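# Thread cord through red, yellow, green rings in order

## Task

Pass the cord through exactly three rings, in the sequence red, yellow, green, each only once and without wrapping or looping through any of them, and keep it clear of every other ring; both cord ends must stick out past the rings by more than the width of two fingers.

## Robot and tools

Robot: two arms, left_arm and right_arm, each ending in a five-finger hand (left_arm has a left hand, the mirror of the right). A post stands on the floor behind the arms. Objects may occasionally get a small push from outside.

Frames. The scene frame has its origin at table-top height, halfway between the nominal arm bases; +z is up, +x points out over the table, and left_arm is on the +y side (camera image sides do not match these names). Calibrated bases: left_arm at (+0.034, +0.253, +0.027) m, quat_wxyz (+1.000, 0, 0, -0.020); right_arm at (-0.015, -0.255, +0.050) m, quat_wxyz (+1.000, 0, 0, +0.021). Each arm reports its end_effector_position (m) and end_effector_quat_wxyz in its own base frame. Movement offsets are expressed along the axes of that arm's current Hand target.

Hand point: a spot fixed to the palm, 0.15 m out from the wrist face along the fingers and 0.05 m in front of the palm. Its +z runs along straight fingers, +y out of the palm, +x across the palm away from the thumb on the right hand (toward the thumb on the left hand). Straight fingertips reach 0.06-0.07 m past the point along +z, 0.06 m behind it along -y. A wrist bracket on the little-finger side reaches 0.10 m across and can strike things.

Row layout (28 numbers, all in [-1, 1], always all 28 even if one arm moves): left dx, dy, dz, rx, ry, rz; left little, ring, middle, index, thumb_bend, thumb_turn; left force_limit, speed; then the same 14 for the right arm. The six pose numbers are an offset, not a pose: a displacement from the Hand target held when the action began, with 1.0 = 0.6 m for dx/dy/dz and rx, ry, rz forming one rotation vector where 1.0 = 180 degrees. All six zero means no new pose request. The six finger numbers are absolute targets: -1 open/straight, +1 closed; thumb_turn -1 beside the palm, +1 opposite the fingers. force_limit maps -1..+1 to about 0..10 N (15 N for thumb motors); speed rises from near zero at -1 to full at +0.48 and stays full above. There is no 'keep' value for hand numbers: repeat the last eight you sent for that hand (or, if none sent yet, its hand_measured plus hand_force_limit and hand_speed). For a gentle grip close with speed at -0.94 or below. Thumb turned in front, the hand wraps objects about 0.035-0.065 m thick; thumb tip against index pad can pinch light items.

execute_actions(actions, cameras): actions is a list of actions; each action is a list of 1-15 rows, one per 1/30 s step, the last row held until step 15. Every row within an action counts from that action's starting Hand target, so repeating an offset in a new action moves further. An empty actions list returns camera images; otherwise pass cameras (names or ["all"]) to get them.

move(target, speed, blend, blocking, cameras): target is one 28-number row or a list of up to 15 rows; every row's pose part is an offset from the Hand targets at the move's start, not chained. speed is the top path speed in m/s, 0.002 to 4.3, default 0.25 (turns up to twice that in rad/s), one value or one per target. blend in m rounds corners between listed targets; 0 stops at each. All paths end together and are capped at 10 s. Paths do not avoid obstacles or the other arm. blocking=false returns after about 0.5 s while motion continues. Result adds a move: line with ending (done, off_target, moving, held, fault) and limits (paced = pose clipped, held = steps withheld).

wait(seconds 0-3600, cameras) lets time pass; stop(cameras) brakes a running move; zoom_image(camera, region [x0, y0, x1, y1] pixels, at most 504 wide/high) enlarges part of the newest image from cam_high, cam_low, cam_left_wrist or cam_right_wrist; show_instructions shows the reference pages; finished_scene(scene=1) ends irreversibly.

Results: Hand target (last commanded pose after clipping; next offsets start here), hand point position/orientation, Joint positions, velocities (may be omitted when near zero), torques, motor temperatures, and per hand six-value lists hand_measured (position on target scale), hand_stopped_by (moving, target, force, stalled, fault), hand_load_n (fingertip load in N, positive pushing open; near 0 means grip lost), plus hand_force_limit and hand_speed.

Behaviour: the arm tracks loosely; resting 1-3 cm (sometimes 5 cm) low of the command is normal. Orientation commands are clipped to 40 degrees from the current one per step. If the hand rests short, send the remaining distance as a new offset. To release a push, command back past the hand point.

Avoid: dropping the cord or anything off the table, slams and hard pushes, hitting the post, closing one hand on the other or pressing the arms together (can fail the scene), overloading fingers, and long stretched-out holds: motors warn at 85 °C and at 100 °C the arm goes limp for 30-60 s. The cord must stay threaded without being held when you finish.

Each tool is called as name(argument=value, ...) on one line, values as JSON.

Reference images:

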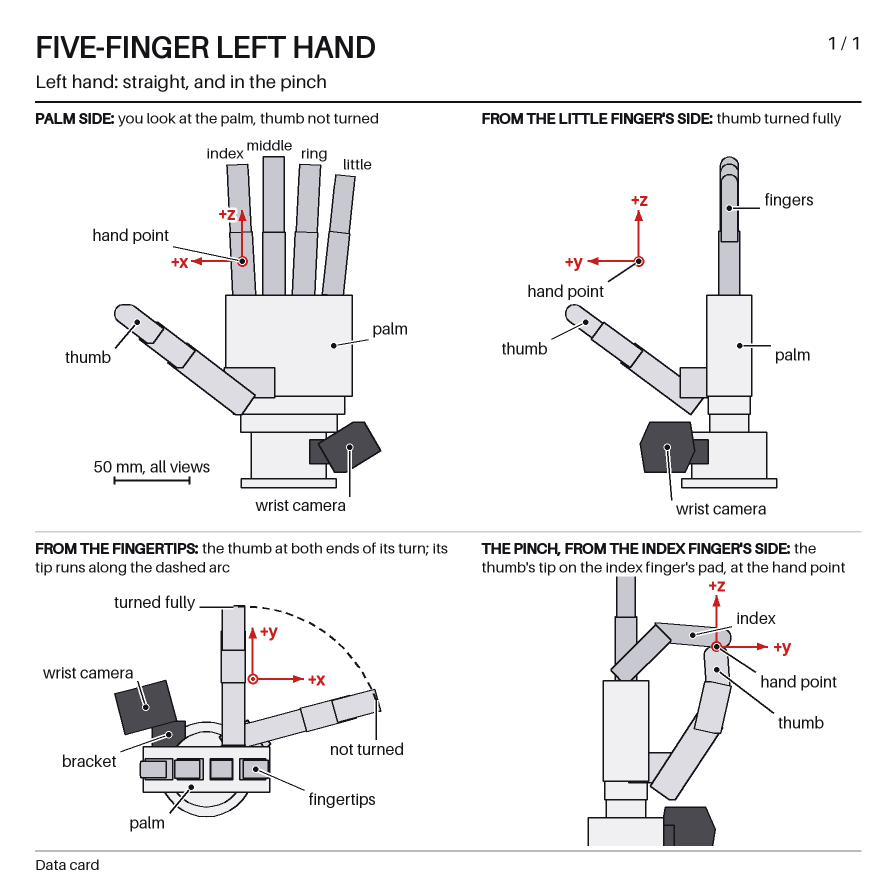

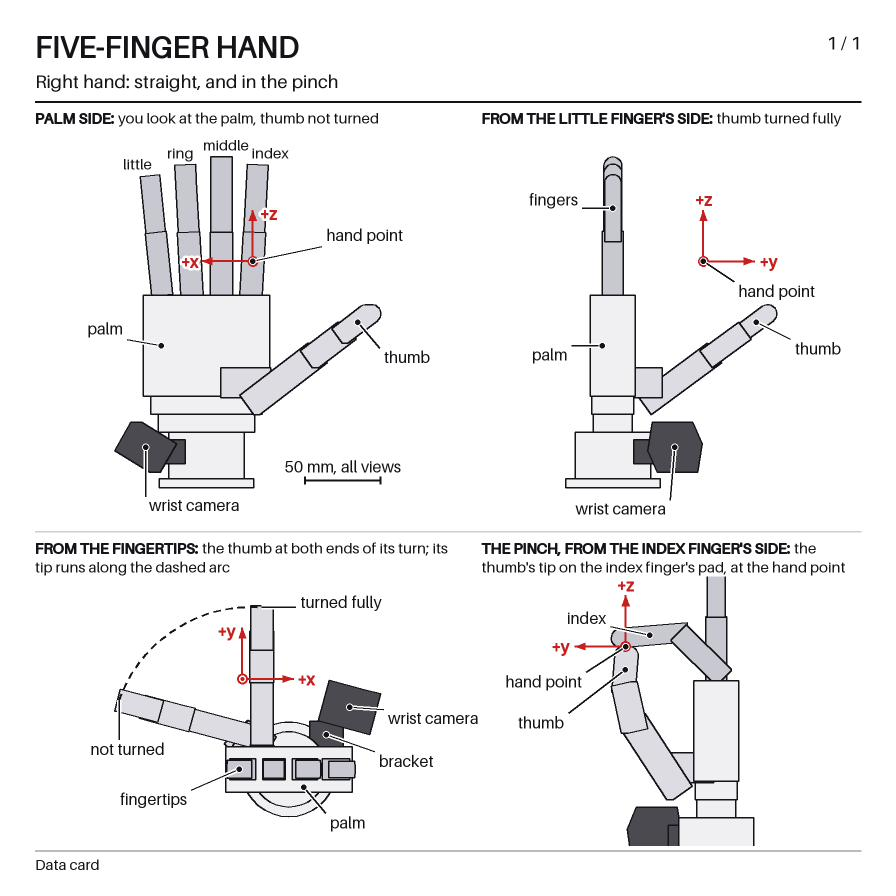

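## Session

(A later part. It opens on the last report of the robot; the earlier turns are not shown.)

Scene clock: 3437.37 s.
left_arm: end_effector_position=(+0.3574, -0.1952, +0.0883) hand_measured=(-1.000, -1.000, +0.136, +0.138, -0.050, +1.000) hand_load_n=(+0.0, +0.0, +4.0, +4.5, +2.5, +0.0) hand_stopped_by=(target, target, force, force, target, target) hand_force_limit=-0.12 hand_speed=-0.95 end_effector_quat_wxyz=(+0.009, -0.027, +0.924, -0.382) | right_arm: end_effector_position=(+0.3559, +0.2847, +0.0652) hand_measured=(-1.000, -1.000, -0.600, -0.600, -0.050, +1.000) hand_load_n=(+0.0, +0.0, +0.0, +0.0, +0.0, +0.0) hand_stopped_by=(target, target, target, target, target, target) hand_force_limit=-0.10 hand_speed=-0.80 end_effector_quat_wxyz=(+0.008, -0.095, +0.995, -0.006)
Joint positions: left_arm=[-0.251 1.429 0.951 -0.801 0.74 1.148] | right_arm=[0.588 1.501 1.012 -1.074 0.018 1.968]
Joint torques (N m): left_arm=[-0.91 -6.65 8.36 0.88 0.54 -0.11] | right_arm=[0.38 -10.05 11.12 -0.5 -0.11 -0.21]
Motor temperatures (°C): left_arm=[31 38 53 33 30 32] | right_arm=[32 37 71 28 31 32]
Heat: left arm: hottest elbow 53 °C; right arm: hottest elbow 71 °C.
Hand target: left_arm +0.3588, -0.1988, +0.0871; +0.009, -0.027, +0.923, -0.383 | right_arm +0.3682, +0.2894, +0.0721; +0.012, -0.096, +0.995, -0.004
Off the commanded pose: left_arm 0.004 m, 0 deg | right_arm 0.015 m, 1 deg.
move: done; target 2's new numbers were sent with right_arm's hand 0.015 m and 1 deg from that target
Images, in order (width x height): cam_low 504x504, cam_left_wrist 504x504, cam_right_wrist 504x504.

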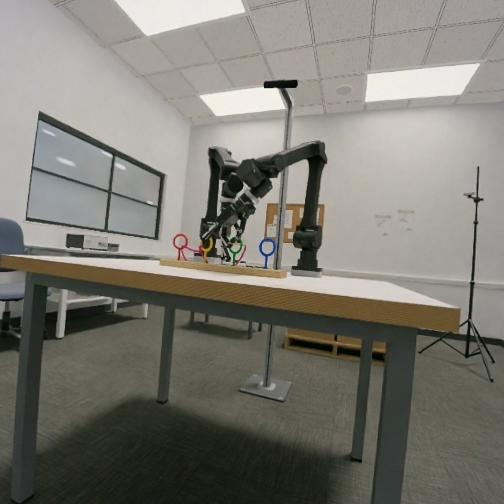

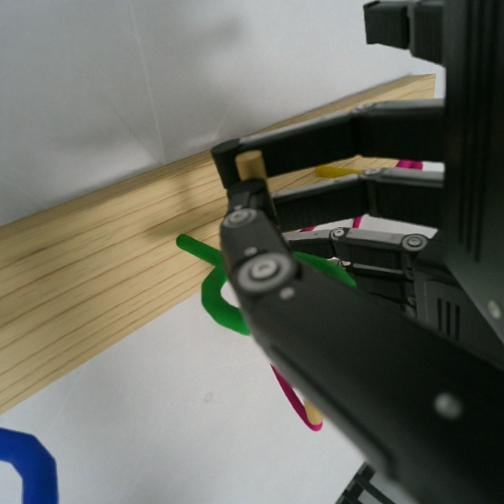

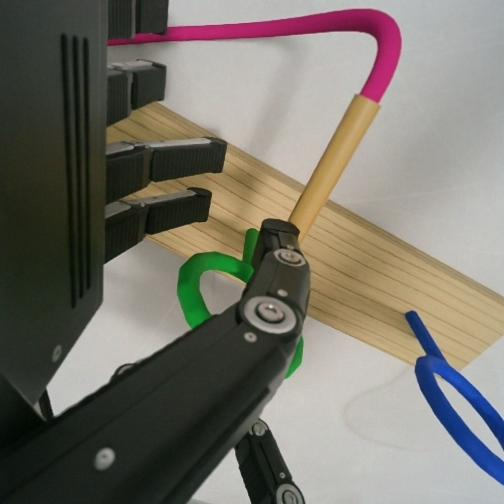

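move(target=[0,0.0,0,0,0,0,-1,-1,0.6,0.68,-0.05,1,-0.12,-0.95,0,0,0,0,0,0,-1,-1,-0.8,-0.8,-0.05,1,-0.1,-0.8], speed=0.04, cameras=["all"])

zoom_image(camera="cam_high", region=[120, 150, 240, 270])

zoom_image(camera="cam_right_wrist", region=[60, 0, 260, 200])

zoom_image(camera="cam_left_wrist", region=[260, 120, 500, 360])

Scene clock: 3446.77 s.
left_arm: end_effector_position=(+0.3574, -0.1952, +0.0883) hand_measured=(-1.000, -1.000, +0.136, +0.138, -0.050, +1.000) hand_load_n=(+0.0, +0.0, +4.5, +4.5, +3.0, +0.0) hand_stopped_by=(target, target, force, force, target, target) hand_force_limit=-0.12 hand_speed=-0.95 end_effector_quat_wxyz=(+0.009, -0.027, +0.924, -0.382) | right_arm: end_effector_position=(+0.3559, +0.2847, +0.0652) hand_measured=(-1.000, -1.000, -0.800, -0.800, -0.050, +1.000) hand_load_n=(+0.0, +0.0, +0.0, +0.0, +0.0, +0.0) hand_stopped_by=(target, target, target, target, target, target) hand_force_limit=-0.10 hand_speed=-0.80 end_effector_quat_wxyz=(+0.008, -0.095, +0.995, -0.006)
Joint positions: left_arm=[-0.251 1.429 0.951 -0.801 0.74 1.148] | right_arm=[0.588 1.501 1.012 -1.074 0.018 1.968]
Joint torques (N m): left_arm=[-0.85 -6.71 8.36 0.88 0.53 -0.11] | right_arm=[0.97 -10.05 10.85 -0.27 -0.15 -0.16]
Motor temperatures (°C): left_arm=[31 38 53 33 30 32] | right_arm=[32 37 71 28 31 32]
Heat: left arm: hottest elbow 53 °C; right arm: hottest elbow 71 °C.
Hand target: left_arm +0.3588, -0.1988, +0.0871; +0.009, -0.027, +0.923, -0.383 | right_arm +0.3682, +0.2894, +0.0721; +0.012, -0.096, +0.995, -0.004
Off the commanded pose: left_arm 0.004 m, 0 deg | right_arm 0.015 m, 1 deg.
move: done

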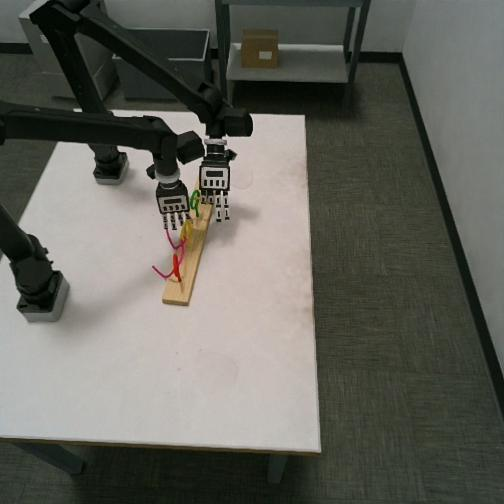

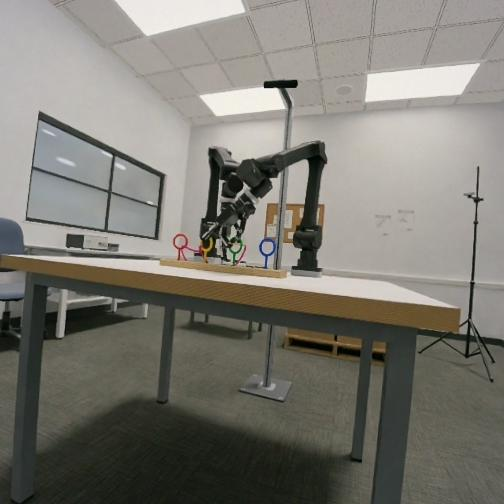

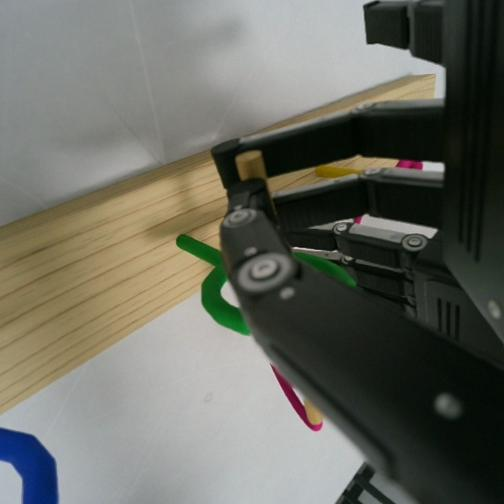

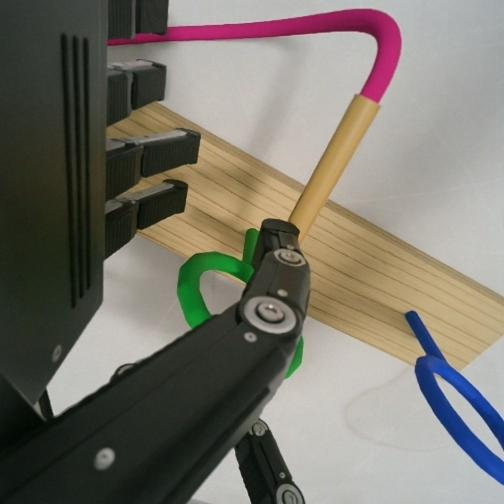

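Scaled by 4.200.

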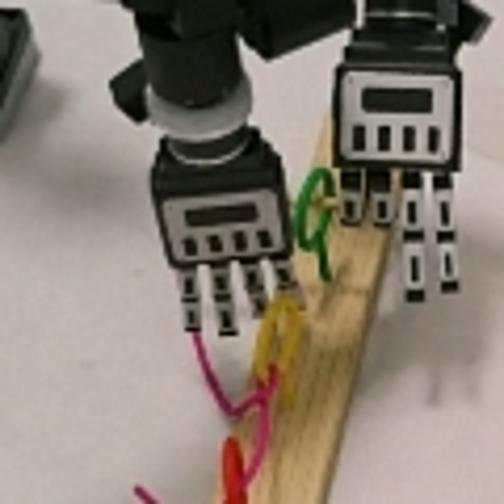

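Scaled by 2.520.

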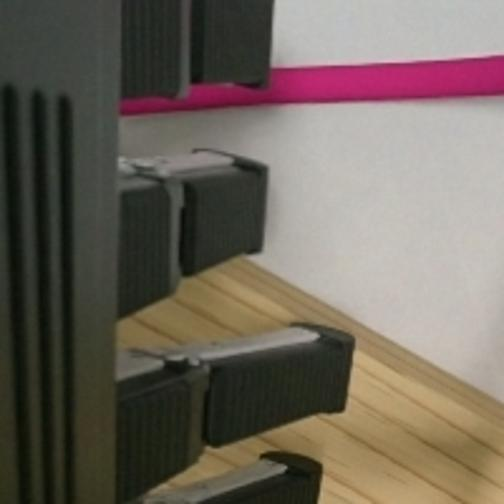

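Scaled by 2.100.

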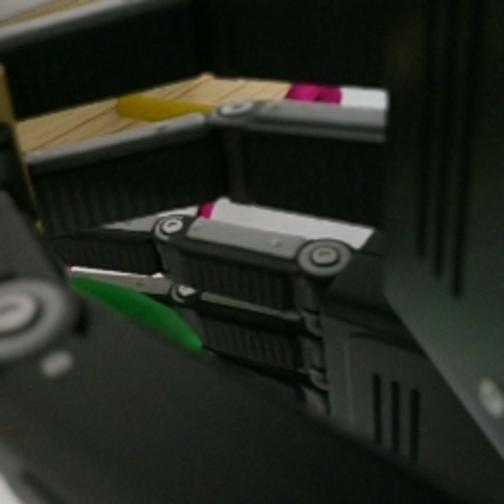

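move(target=[0,0.0,0,0,0,0,-1,-1,0.6,0.68,-0.05,1,-0.12,-0.95,0,0,-0.167,0,0,0,-1,-1,-0.8,-0.8,-0.05,1,-0.1,-0.8], speed=0.08, cameras=["all"])

zoom_image(camera="cam_high", region=[120, 150, 240, 270])

Scene clock: 3456.47 s.
left_arm: end_effector_position=(+0.3574, -0.1952, +0.0883) hand_measured=(-1.000, -1.000, +0.136, +0.138, -0.050, +1.000) hand_load_n=(+0.0, +0.0, +4.5, +4.0, +3.0, +0.0) hand_stopped_by=(target, target, force, force, target, target) hand_force_limit=-0.12 hand_speed=-0.95 end_effector_quat_wxyz=(+0.009, -0.027, +0.924, -0.382) | right_arm: end_effector_position=(+0.3549, +0.2840, +0.1532) hand_measured=(-1.000, -1.000, -0.800, -0.800, -0.050, +1.000) hand_load_n=(+0.0, +0.0, +0.0, +0.0, +0.0, +0.0) hand_stopped_by=(target, target, target, target, target, target) hand_force_limit=-0.10 hand_speed=-0.80 end_effector_quat_wxyz=(-0.004, -0.095, +0.995, -0.012)
Joint positions: left_arm=[-0.251 1.429 0.951 -0.801 0.74 1.148] | right_arm=[0.588 1.428 1.185 -1.345 0.018 1.968]
Joint torques (N m): left_arm=[-0.73 -6.65 8.36 0.9 0.53 -0.11] | right_arm=[1.49 -10.46 12.41 -0.28 -0.08 -0.12]
Motor temperatures (°C): left_arm=[31 38 53 33 30 32] | right_arm=[32 37 70 28 31 32]
Heat: left arm: hottest elbow 53 °C; right arm: hottest elbow 70 °C.
Hand target: left_arm +0.3588, -0.1988, +0.0871; +0.009, -0.027, +0.923, -0.383 | right_arm +0.3657, +0.2898, +0.1722; +0.012, -0.096, +0.995, -0.004
Off the commanded pose: left_arm 0.004 m, 0 deg | right_arm 0.023 m, 2 deg.
move: off_target (right_arm)

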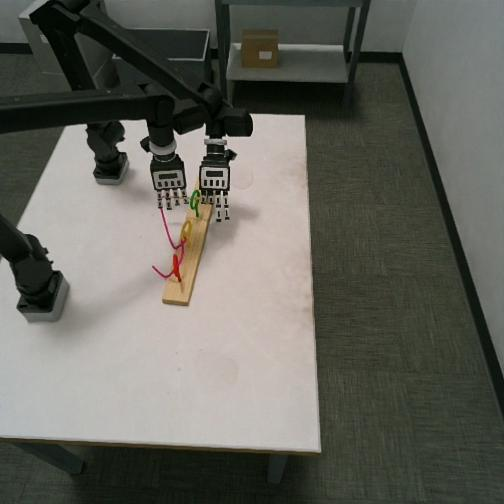

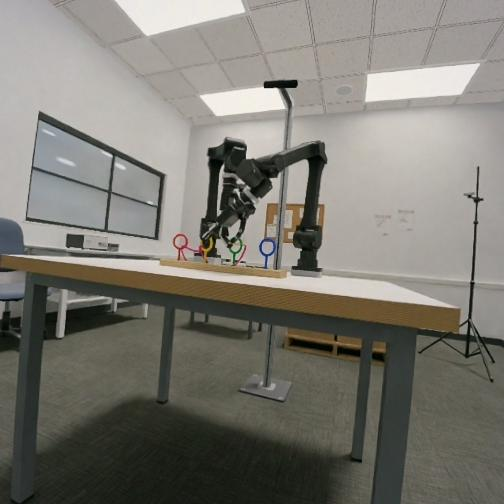

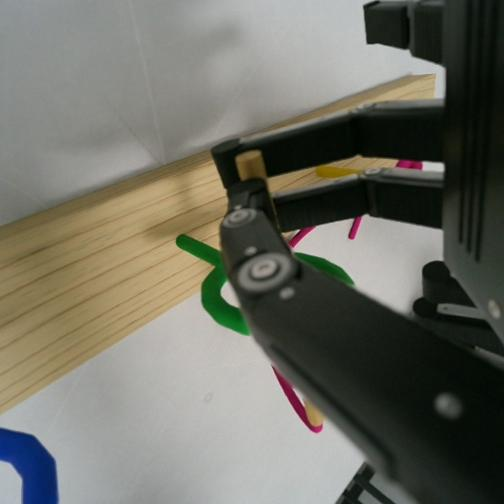

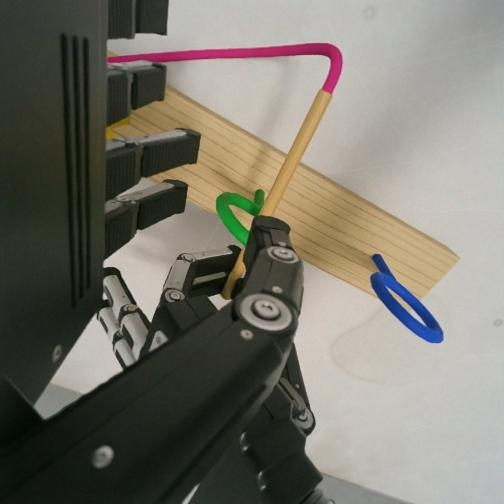

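Scaled by 4.200.

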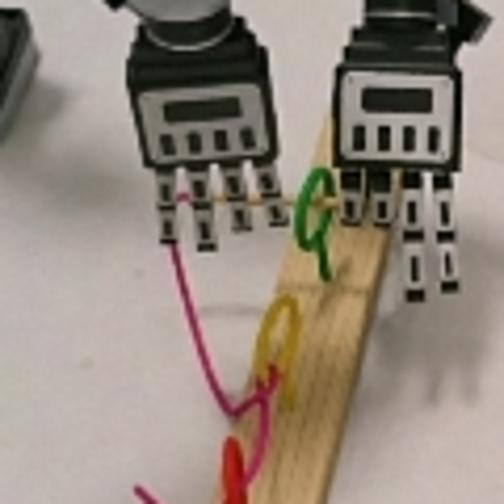

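move(target=[0,0.0,0,0,0,0,-1,-1,0.6,0.68,-0.05,1,-0.12,-0.95,0.407,-0.329,-0.1377,0,0,0.0744,-1,-1,-0.6,-0.6,-0.05,1,-0.15,-0.8], speed=0.15, cameras=["all"])

zoom_image(camera="cam_high", region=[120, 150, 240, 270])

zoom_image(camera="cam_right_wrist", region=[240, 100, 504, 364])

Scene clock: 3470.47 s.
left_arm: end_effector_position=(+0.3574, -0.1952, +0.0883) hand_measured=(-1.000, -1.000, +0.136, +0.138, -0.050, +1.000) hand_load_n=(+0.0, +0.0, +4.5, +4.0, +2.5, +0.0) hand_stopped_by=(target, target, force, force, target, target) hand_force_limit=-0.12 hand_speed=-0.95 end_effector_quat_wxyz=(+0.009, -0.027, +0.924, -0.382) | right_arm: end_effector_position=(+0.1668, +0.0502, +0.2521) hand_measured=(-1.000, -1.000, -0.600, -0.600, -0.050, +1.000) hand_load_n=(+0.0, +0.0, +0.0, +0.0, +0.0, +0.0) hand_stopped_by=(target, target, target, target, target, target) hand_force_limit=-0.15 hand_speed=-0.80 end_effector_quat_wxyz=(+0.141, -0.003, +0.990, +0.000)
Joint positions: left_arm=[-0.251 1.429 0.951 -0.801 0.74 1.148] | right_arm=[-0.12 0.449 0.839 -1.679 -0.035 1.449]
Joint torques (N m): left_arm=[-0.79 -6.59 8.32 0.91 0.54 -0.11] | right_arm=[0.26 0.15 8.28 0.27 -0.31 -0.24]
Motor temperatures (°C): left_arm=[31 38 53 33 30 32] | right_arm=[32 36 69 28 31 32]
Heat: left arm: hottest elbow 53 °C; right arm: hottest elbow 69 °C.
Hand target: left_arm +0.3588, -0.1988, +0.0871; +0.009, -0.027, +0.923, -0.383 | right_arm +0.1617, +0.0499, +0.2509; +0.013, +0.021, +1.000, -0.002
Off the commanded pose: left_arm 0.004 m, 0 deg | right_arm 0.005 m, 15 deg.
joint sent to its limit (right arm) — joint 4 (wrist pitch), lower limit. The joint targets are off in orientation, not in position.
move: off_target (right_arm)

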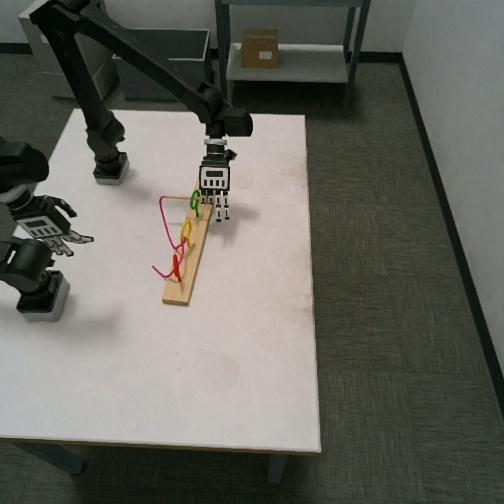

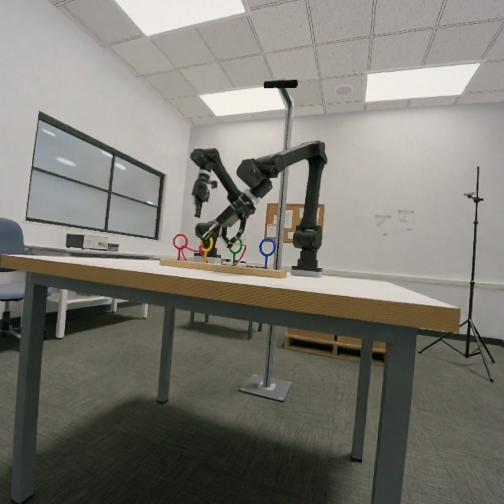

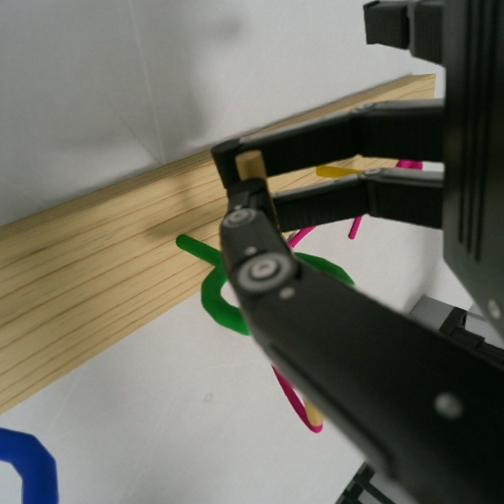

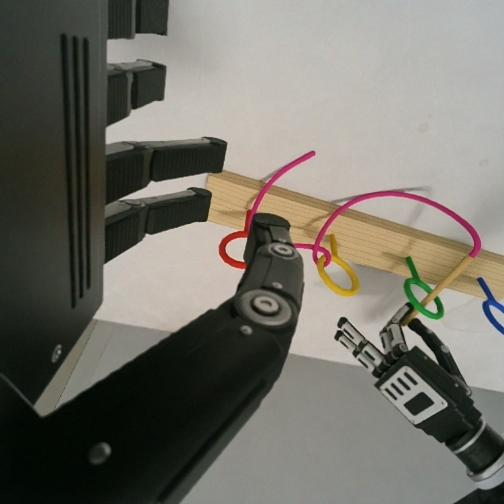

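Scaled by 4.200.

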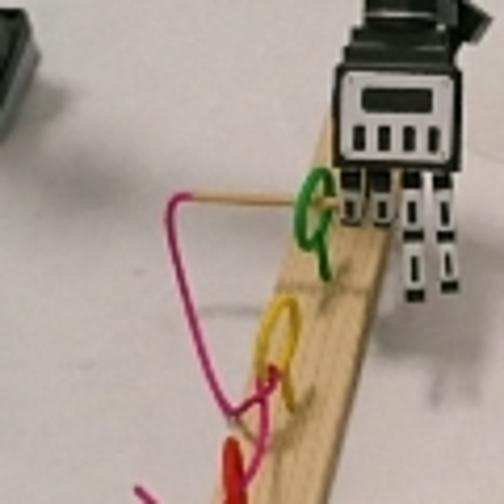

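Scaled by 1.909.

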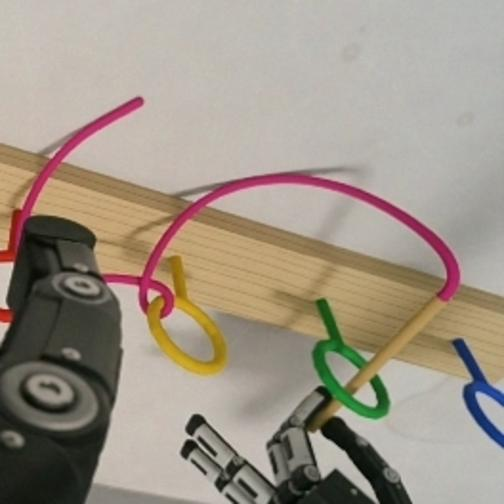

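zoom_image(camera="cam_right_wrist", region=[290, 210, 370, 290])

zoom_image(camera="cam_high", region=[160, 210, 210, 260])

zoom_image(camera="cam_low", region=[170, 225, 220, 275])

Scaled by 6.300.

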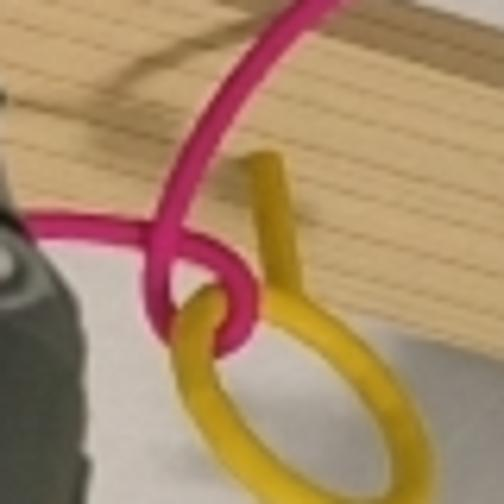

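Scaled by 10.080.

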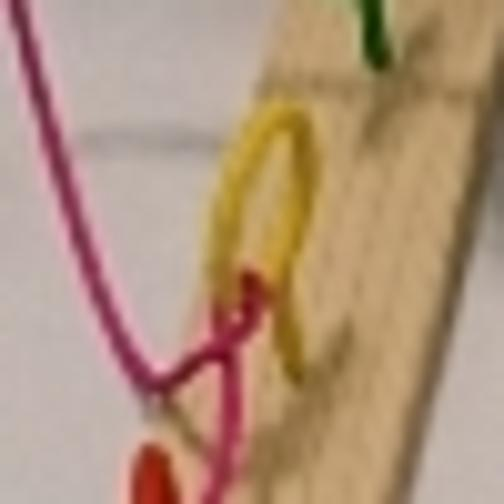

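Scaled by 10.080.

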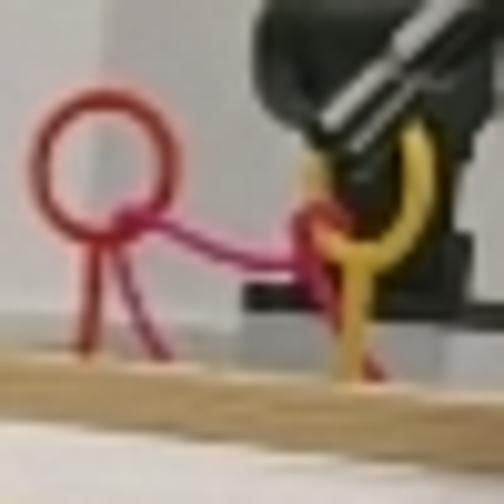

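move(target=[-0.1078,-0.0248,-0.0138,0,0,0,-1,-1,0.6,0.68,-0.05,1,-0.12,-0.95,0,0,0,0,0,0,-1,-1,-0.6,-0.6,-0.05,1,-0.15,-0.8], speed=0.05, cameras=["all"])

zoom_image(camera="cam_right_wrist", region=[240, 100, 504, 364])

zoom_image(camera="cam_low", region=[165, 205, 275, 285])

Scene clock: 3500.77 s.
left_arm: end_effector_position=(+0.4035, -0.1983, +0.0891) hand_measured=(-1.000, -1.000, +0.136, +0.138, -0.050, +1.000) hand_load_n=(+0.0, +0.0, +4.5, +4.0, +3.0, +0.0) hand_stopped_by=(target, target, force, force, target, target) hand_force_limit=-0.12 hand_speed=-0.95 end_effector_quat_wxyz=(-0.008, -0.036, +0.926, -0.376) | right_arm: end_effector_position=(+0.1667, +0.0502, +0.2521) hand_measured=(-1.000, -1.000, -0.600, -0.600, -0.050, +1.000) hand_load_n=(+0.0, +0.5, +0.0, +0.0, +0.0, +0.0) hand_stopped_by=(target, target, target, target, target, target) hand_force_limit=-0.15 hand_speed=-0.80 end_effector_quat_wxyz=(+0.141, -0.004, +0.990, +0.000)
Joint positions: left_arm=[-0.233 1.567 1.11 -0.878 0.742 1.169] | right_arm=[-0.12 0.449 0.839 -1.679 -0.035 1.448]
Joint torques (N m): left_arm=[0.5 -8.35 12.15 0.08 0.83 0.08] | right_arm=[0.26 -0.56 8.53 0.25 -0.26 -0.16]
Motor temperatures (°C): left_arm=[31 38 53 33 30 32] | right_arm=[32 35 67 28 31 32]
Heat: left arm: hottest elbow 53 °C; right arm: hottest elbow 67 °C.
Hand target: left_arm +0.4235, -0.1998, +0.1032; +0.009, -0.027, +0.923, -0.383 | right_arm +0.1633, +0.0500, +0.2498; +0.137, -0.004, +0.990, +0.001 (not the last commanded pose)
Off the commanded pose: left_arm 0.025 m, 2 deg | right_arm 0.005 m, 15 deg.
joint sent to its limit (right arm) — joint 4 (wrist pitch), lower limit.
move: off_target (left_arm)

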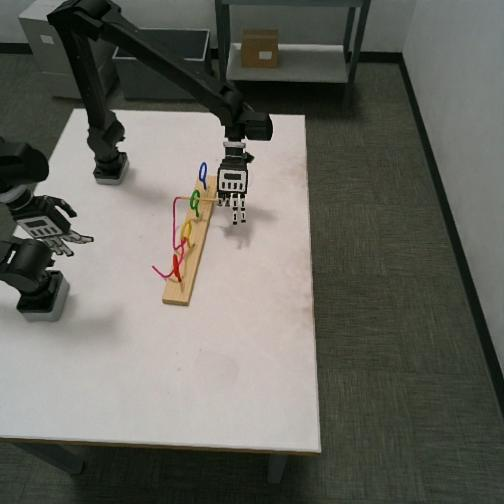

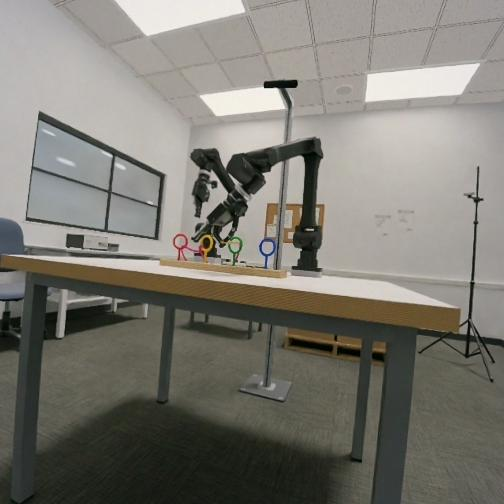

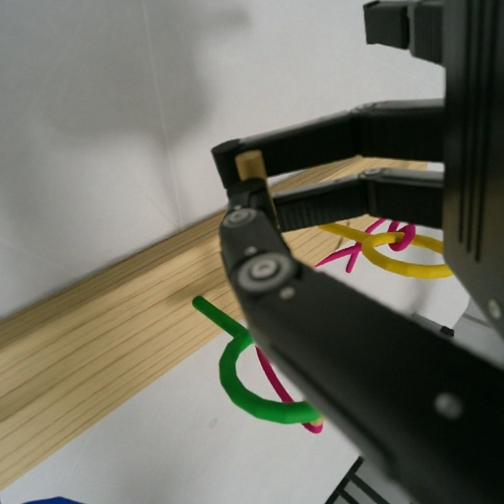

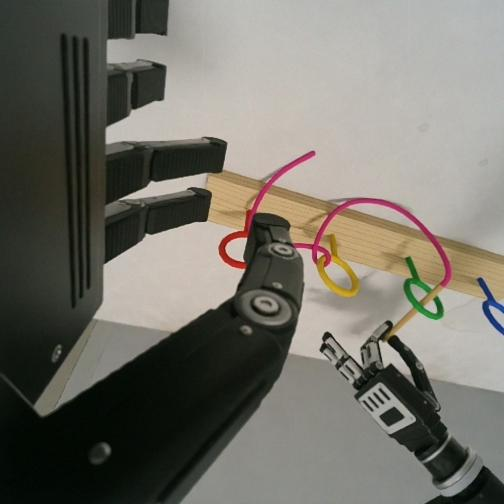

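Scaled by 1.909.

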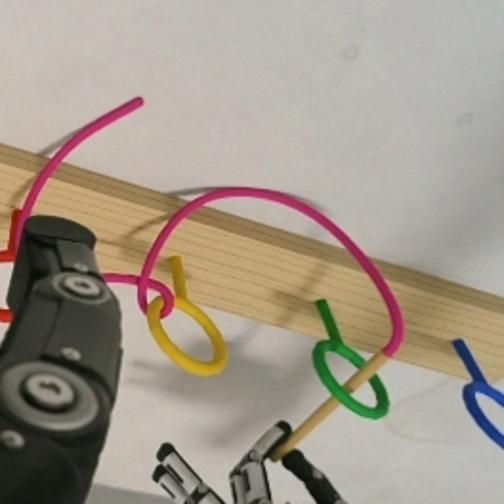

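Scaled by 4.582.

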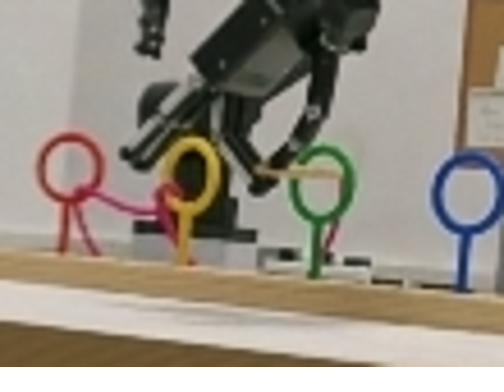

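zoom_image(camera="cam_left_wrist", region=[190, 290, 350, 450])

zoom_image(camera="cam_low", region=[215, 225, 265, 275])

Scaled by 3.150.

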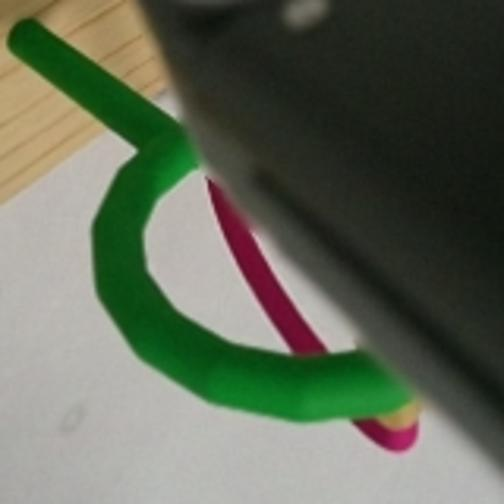

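Scaled by 10.080.

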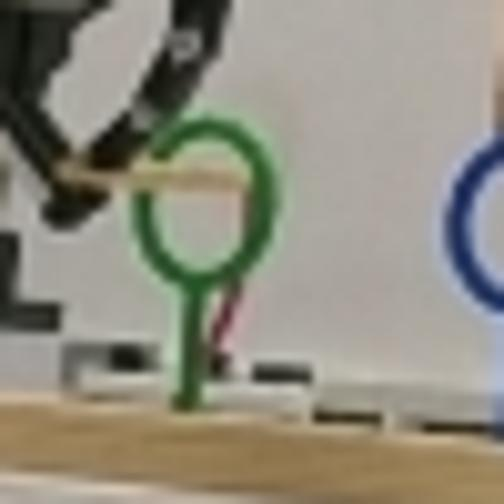

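move(target=[-0.092,0.0065,-0.0003,0,0,0,-1,-1,0.6,0.68,-0.05,1,-0.12,-0.95,0,0,0,0,0,0,-1,-1,-0.6,-0.6,-0.05,1,-0.15,-0.8], speed=0.05, cameras=["all"])

zoom_image(camera="cam_right_wrist", region=[240, 100, 504, 364])

zoom_image(camera="cam_low", region=[165, 205, 275, 285])

Scene clock: 3513.07 s.
left_arm: end_effector_position=(+0.4588, -0.1932, +0.0864) hand_measured=(-1.000, -1.000, +0.136, +0.138, -0.050, +1.000) hand_load_n=(+0.0, +0.0, +4.5, +4.0, +2.5, +0.0) hand_stopped_by=(target, target, force, force, target, target) hand_force_limit=-0.12 hand_speed=-0.95 end_effector_quat_wxyz=(-0.009, -0.036, +0.926, -0.377) | right_arm: end_effector_position=(+0.1667, +0.0502, +0.2521) hand_measured=(-1.000, -1.000, -0.600, -0.600, -0.050, +1.000) hand_load_n=(+0.0, +0.0, +0.0, +0.0, -0.5, +0.0) hand_stopped_by=(target, target, target, target, target, target) hand_force_limit=-0.15 hand_speed=-0.80 end_effector_quat_wxyz=(+0.141, -0.004, +0.990, +0.000)
Joint positions: left_arm=[-0.197 1.703 1.275 -0.939 0.751 1.215] | right_arm=[-0.12 0.449 0.839 -1.679 -0.035 1.448]
Joint torques (N m): left_arm=[0.38 -9.82 12.21 0.05 0.84 0.11] | right_arm=[0.38 0.09 8.44 0.43 -0.2 -0.16]
Motor temperatures (°C): left_arm=[31 38 53 33 30 32] | right_arm=[32 35 67 28 31 32]
Heat: left arm: hottest elbow 53 °C; right arm: hottest elbow 67 °C.
Hand target: left_arm +0.4786, -0.1938, +0.1004; +0.009, -0.027, +0.923, -0.383 | right_arm +0.1633, +0.0500, +0.2498; +0.137, -0.004, +0.990, +0.001
Off the commanded pose: left_arm 0.024 m, 2 deg | right_arm 0.004 m, 0 deg.
joint sent to its limit (right arm) — joint 4 (wrist pitch), lower limit. The joint targets still meet the commanded pose.
move: off_target (left_arm)

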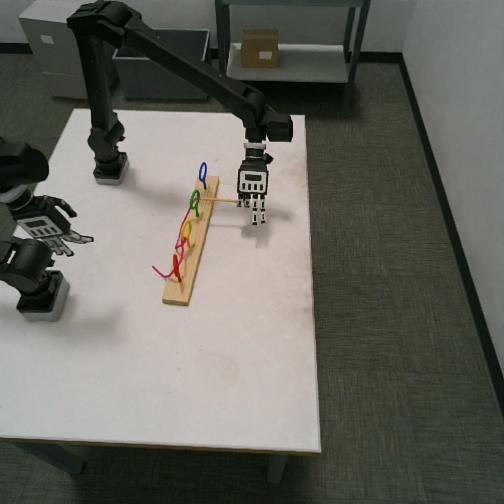

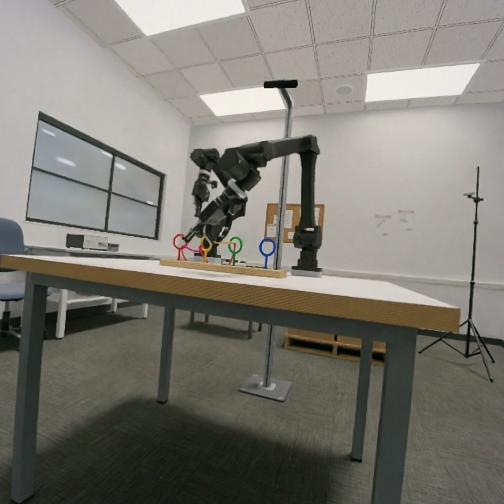

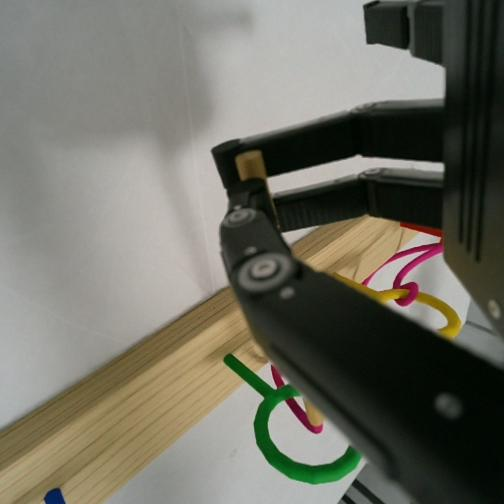

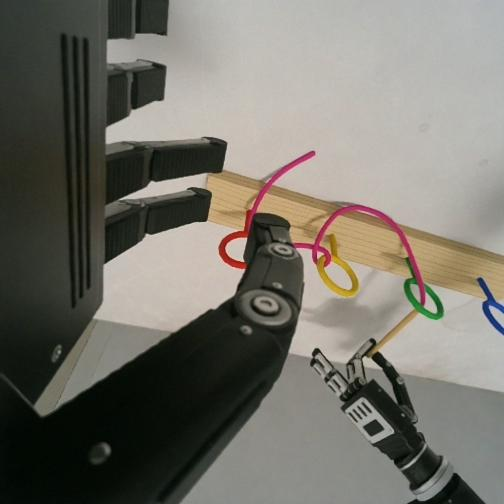

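Scaled by 1.909.

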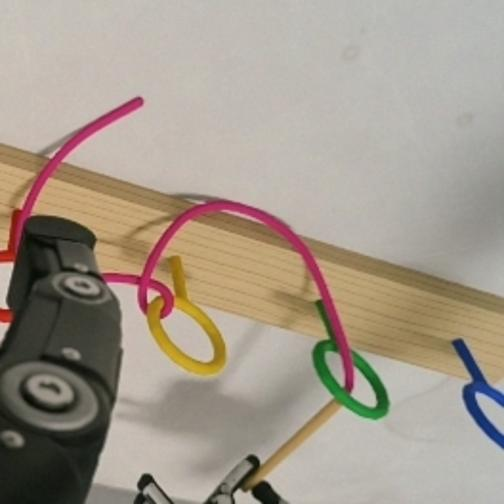

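Scaled by 4.582.

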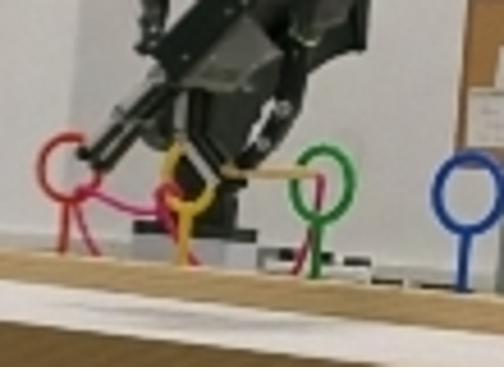

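move(target=[-0.077,0.0045,-0.001,0.0027,-0.0337,0.0337,-1,-1,0.6,0.68,-0.05,1,-0.12,-0.95,0,0,0,0,0,0,-1,-1,-0.6,-0.6,-0.05,1,-0.15,-0.8], speed=0.05, cameras=["all"])

zoom_image(camera="cam_right_wrist", region=[240, 100, 504, 364])

zoom_image(camera="cam_low", region=[165, 205, 275, 285])

Scene clock: 3559.40 s.
left_arm: end_effector_position=(+0.4980, -0.1893, +0.0839) hand_measured=(-1.000, -1.000, +0.136, +0.138, -0.050, +1.000) hand_load_n=(+0.0, +0.0, +4.5, +4.0, +3.0, -0.5) hand_stopped_by=(target, target, force, force, target, target) hand_force_limit=-0.12 hand_speed=-0.95 end_effector_quat_wxyz=(+0.049, -0.010, +0.923, -0.381) | right_arm: end_effector_position=(+0.1667, +0.0502, +0.2521) hand_measured=(-1.000, -1.000, -0.600, -0.600, -0.050, +1.000) hand_load_n=(+0.0, +0.0, +0.0, +0.5, +0.0, -0.5) hand_stopped_by=(target, target, target, target, target, target) hand_force_limit=-0.15 hand_speed=-0.80 end_effector_quat_wxyz=(+0.141, -0.004, +0.990, +0.000)
Joint positions: left_arm=[-0.182 1.725 1.298 -0.838 0.738 1.247] | right_arm=[-0.12 0.449 0.839 -1.679 -0.035 1.448]
Joint torques (N m): left_arm=[0.44 -10.23 12.44 0.94 0.48 0.1] | right_arm=[0.15 0.15 8.4 0.25 -0.2 -0.17]
Motor temperatures (°C): left_arm=[31 40 59 33 31 32] | right_arm=[32 34 65 28 31 32]
Heat: left arm: hottest elbow 59 °C; right arm: hottest elbow 65 °C.
Hand target: left_arm +0.5245, -0.1888, +0.0987; +0.078, +0.001, +0.920, -0.384 | right_arm +0.1633, +0.0500, +0.2498; +0.137, -0.004, +0.990, +0.001
Off the commanded pose: left_arm 0.031 m, 4 deg | right_arm 0.004 m, 0 deg.
joint sent to its limit (right arm) — joint 4 (wrist pitch), lower limit. The joint targets still meet the commanded pose.
move: off_target (left_arm)

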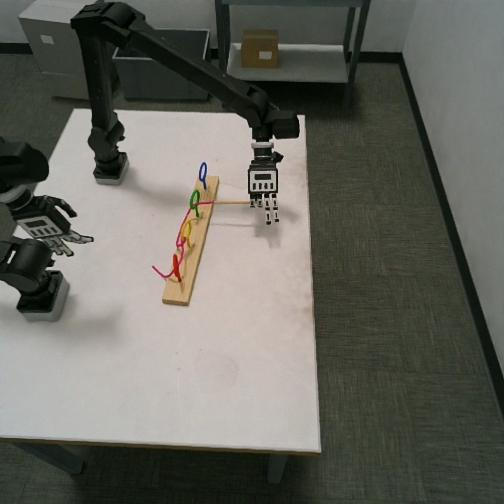

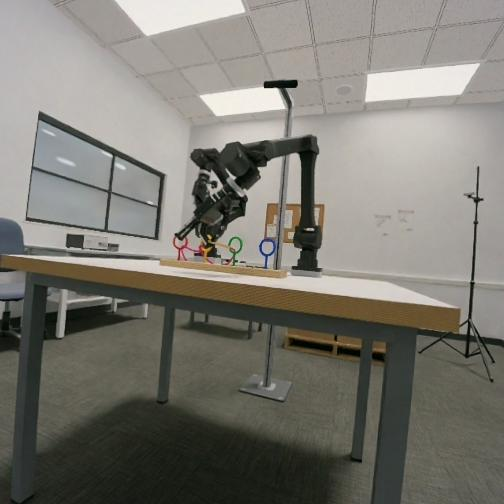

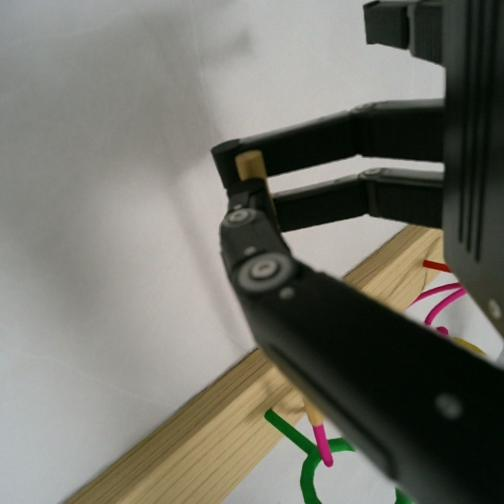

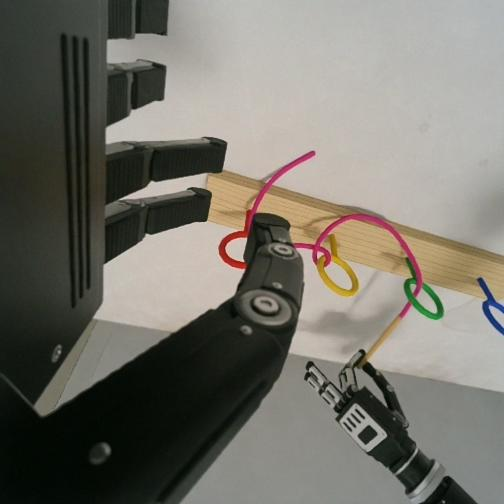

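Scaled by 1.909.

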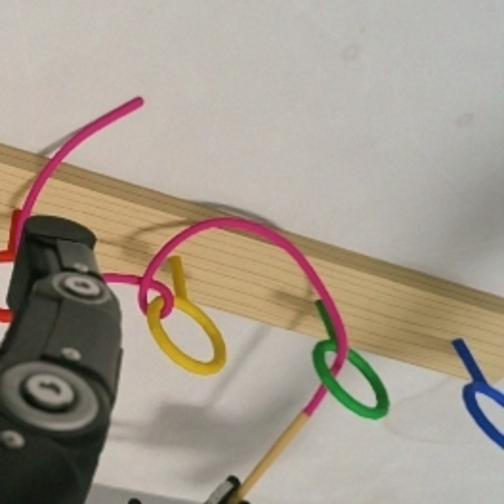

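Scaled by 4.582.

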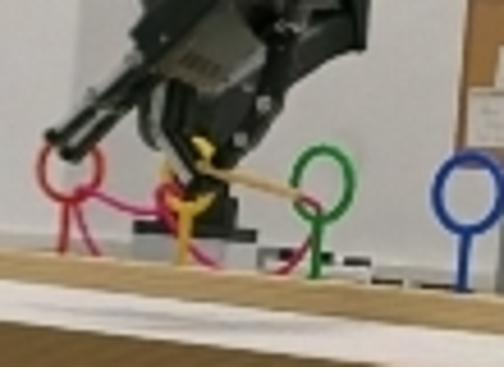

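move(target=[0.0332,0.0577,0.0642,0,0,0,-1,-1,0.6,0.68,-0.05,1,-0.12,-0.95,0,0,0,0,0,0,-1,-1,-0.6,-0.6,-0.05,1,-0.15,-0.8], speed=0.05, cameras=["all"])

zoom_image(camera="cam_low", region=[165, 205, 275, 285])

Scene clock: 3566.83 s.
left_arm: end_effector_position=(+0.5087, -0.1906, +0.0456) hand_measured=(-1.000, -1.000, +0.136, +0.138, -0.050, +1.000) hand_load_n=(+0.0, +0.0, +4.5, +4.0, +3.0, +0.0) hand_stopped_by=(target, target, force, force, target, target) hand_force_limit=-0.12 hand_speed=-0.95 end_effector_quat_wxyz=(+0.074, -0.001, +0.921, -0.383) | right_arm: end_effector_position=(+0.1667, +0.0502, +0.2521) hand_measured=(-1.000, -1.000, -0.600, -0.600, -0.050, +1.000) hand_load_n=(+0.0, +0.0, +0.0, +0.5, +0.0, +0.0) hand_stopped_by=(target, target, target, target, target, target) hand_force_limit=-0.15 hand_speed=-0.80 end_effector_quat_wxyz=(+0.141, -0.004, +0.990, +0.000)
Joint positions: left_arm=[-0.182 1.766 1.239 -0.684 0.734 1.248] | right_arm=[-0.12 0.449 0.839 -1.679 -0.035 1.448]
Joint torques (N m): left_arm=[-0.56 -10.58 8.28 1.1 0.49 -0.03] | right_arm=[-0.03 0.32 8.57 0.36 -0.26 -0.21]
Motor temperatures (°C): left_arm=[31 40 59 33 31 32] | right_arm=[32 34 65 28 31 32]
Heat: left arm: hottest elbow 59 °C; right arm: hottest elbow 65 °C.
Hand target: left_arm +0.5126, -0.1926, +0.0445; +0.078, +0.001, +0.920, -0.383 | right_arm +0.1633, +0.0500, +0.2498; +0.137, -0.004, +0.990, +0.001
Off the commanded pose: left_arm 0.005 m, 1 deg | right_arm 0.004 m, 0 deg.
joint sent to its limit (right arm) — joint 4 (wrist pitch), lower limit. The joint targets still meet the commanded pose.
move: done

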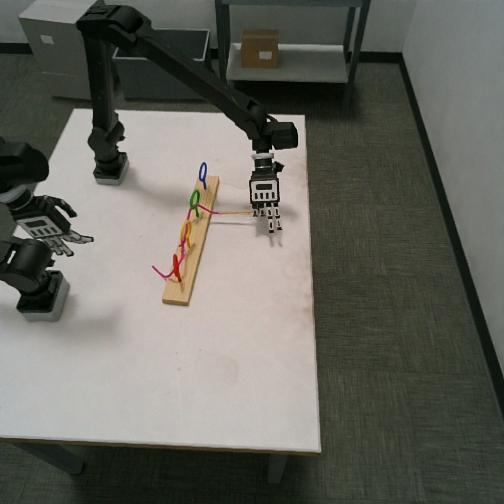

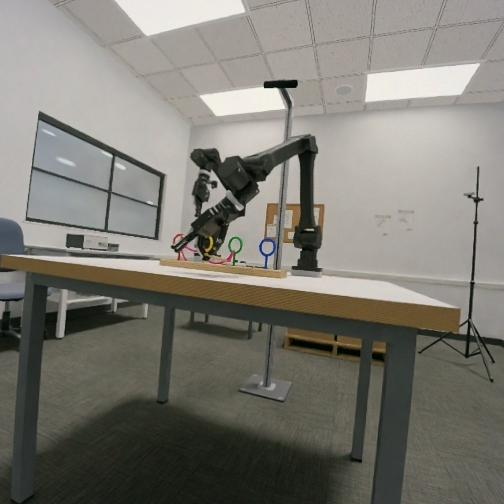

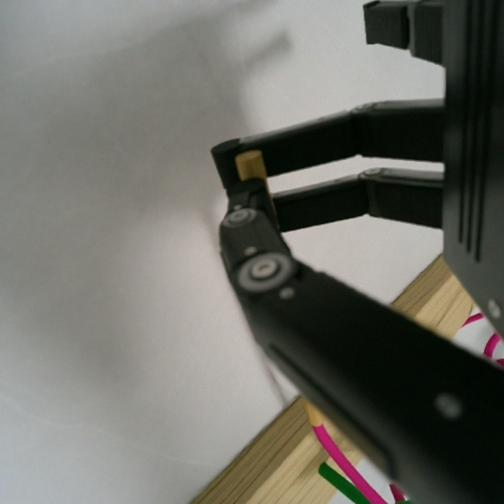

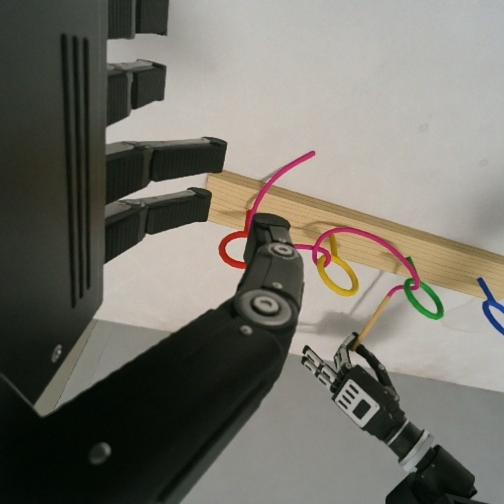

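Scaled by 4.582.

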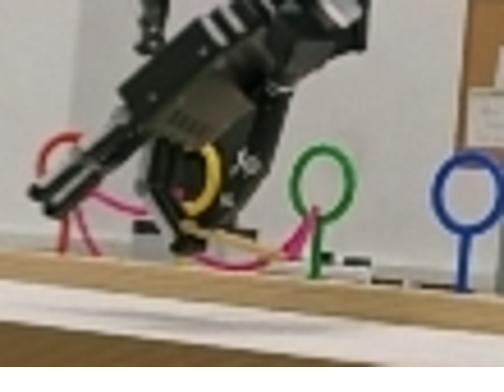

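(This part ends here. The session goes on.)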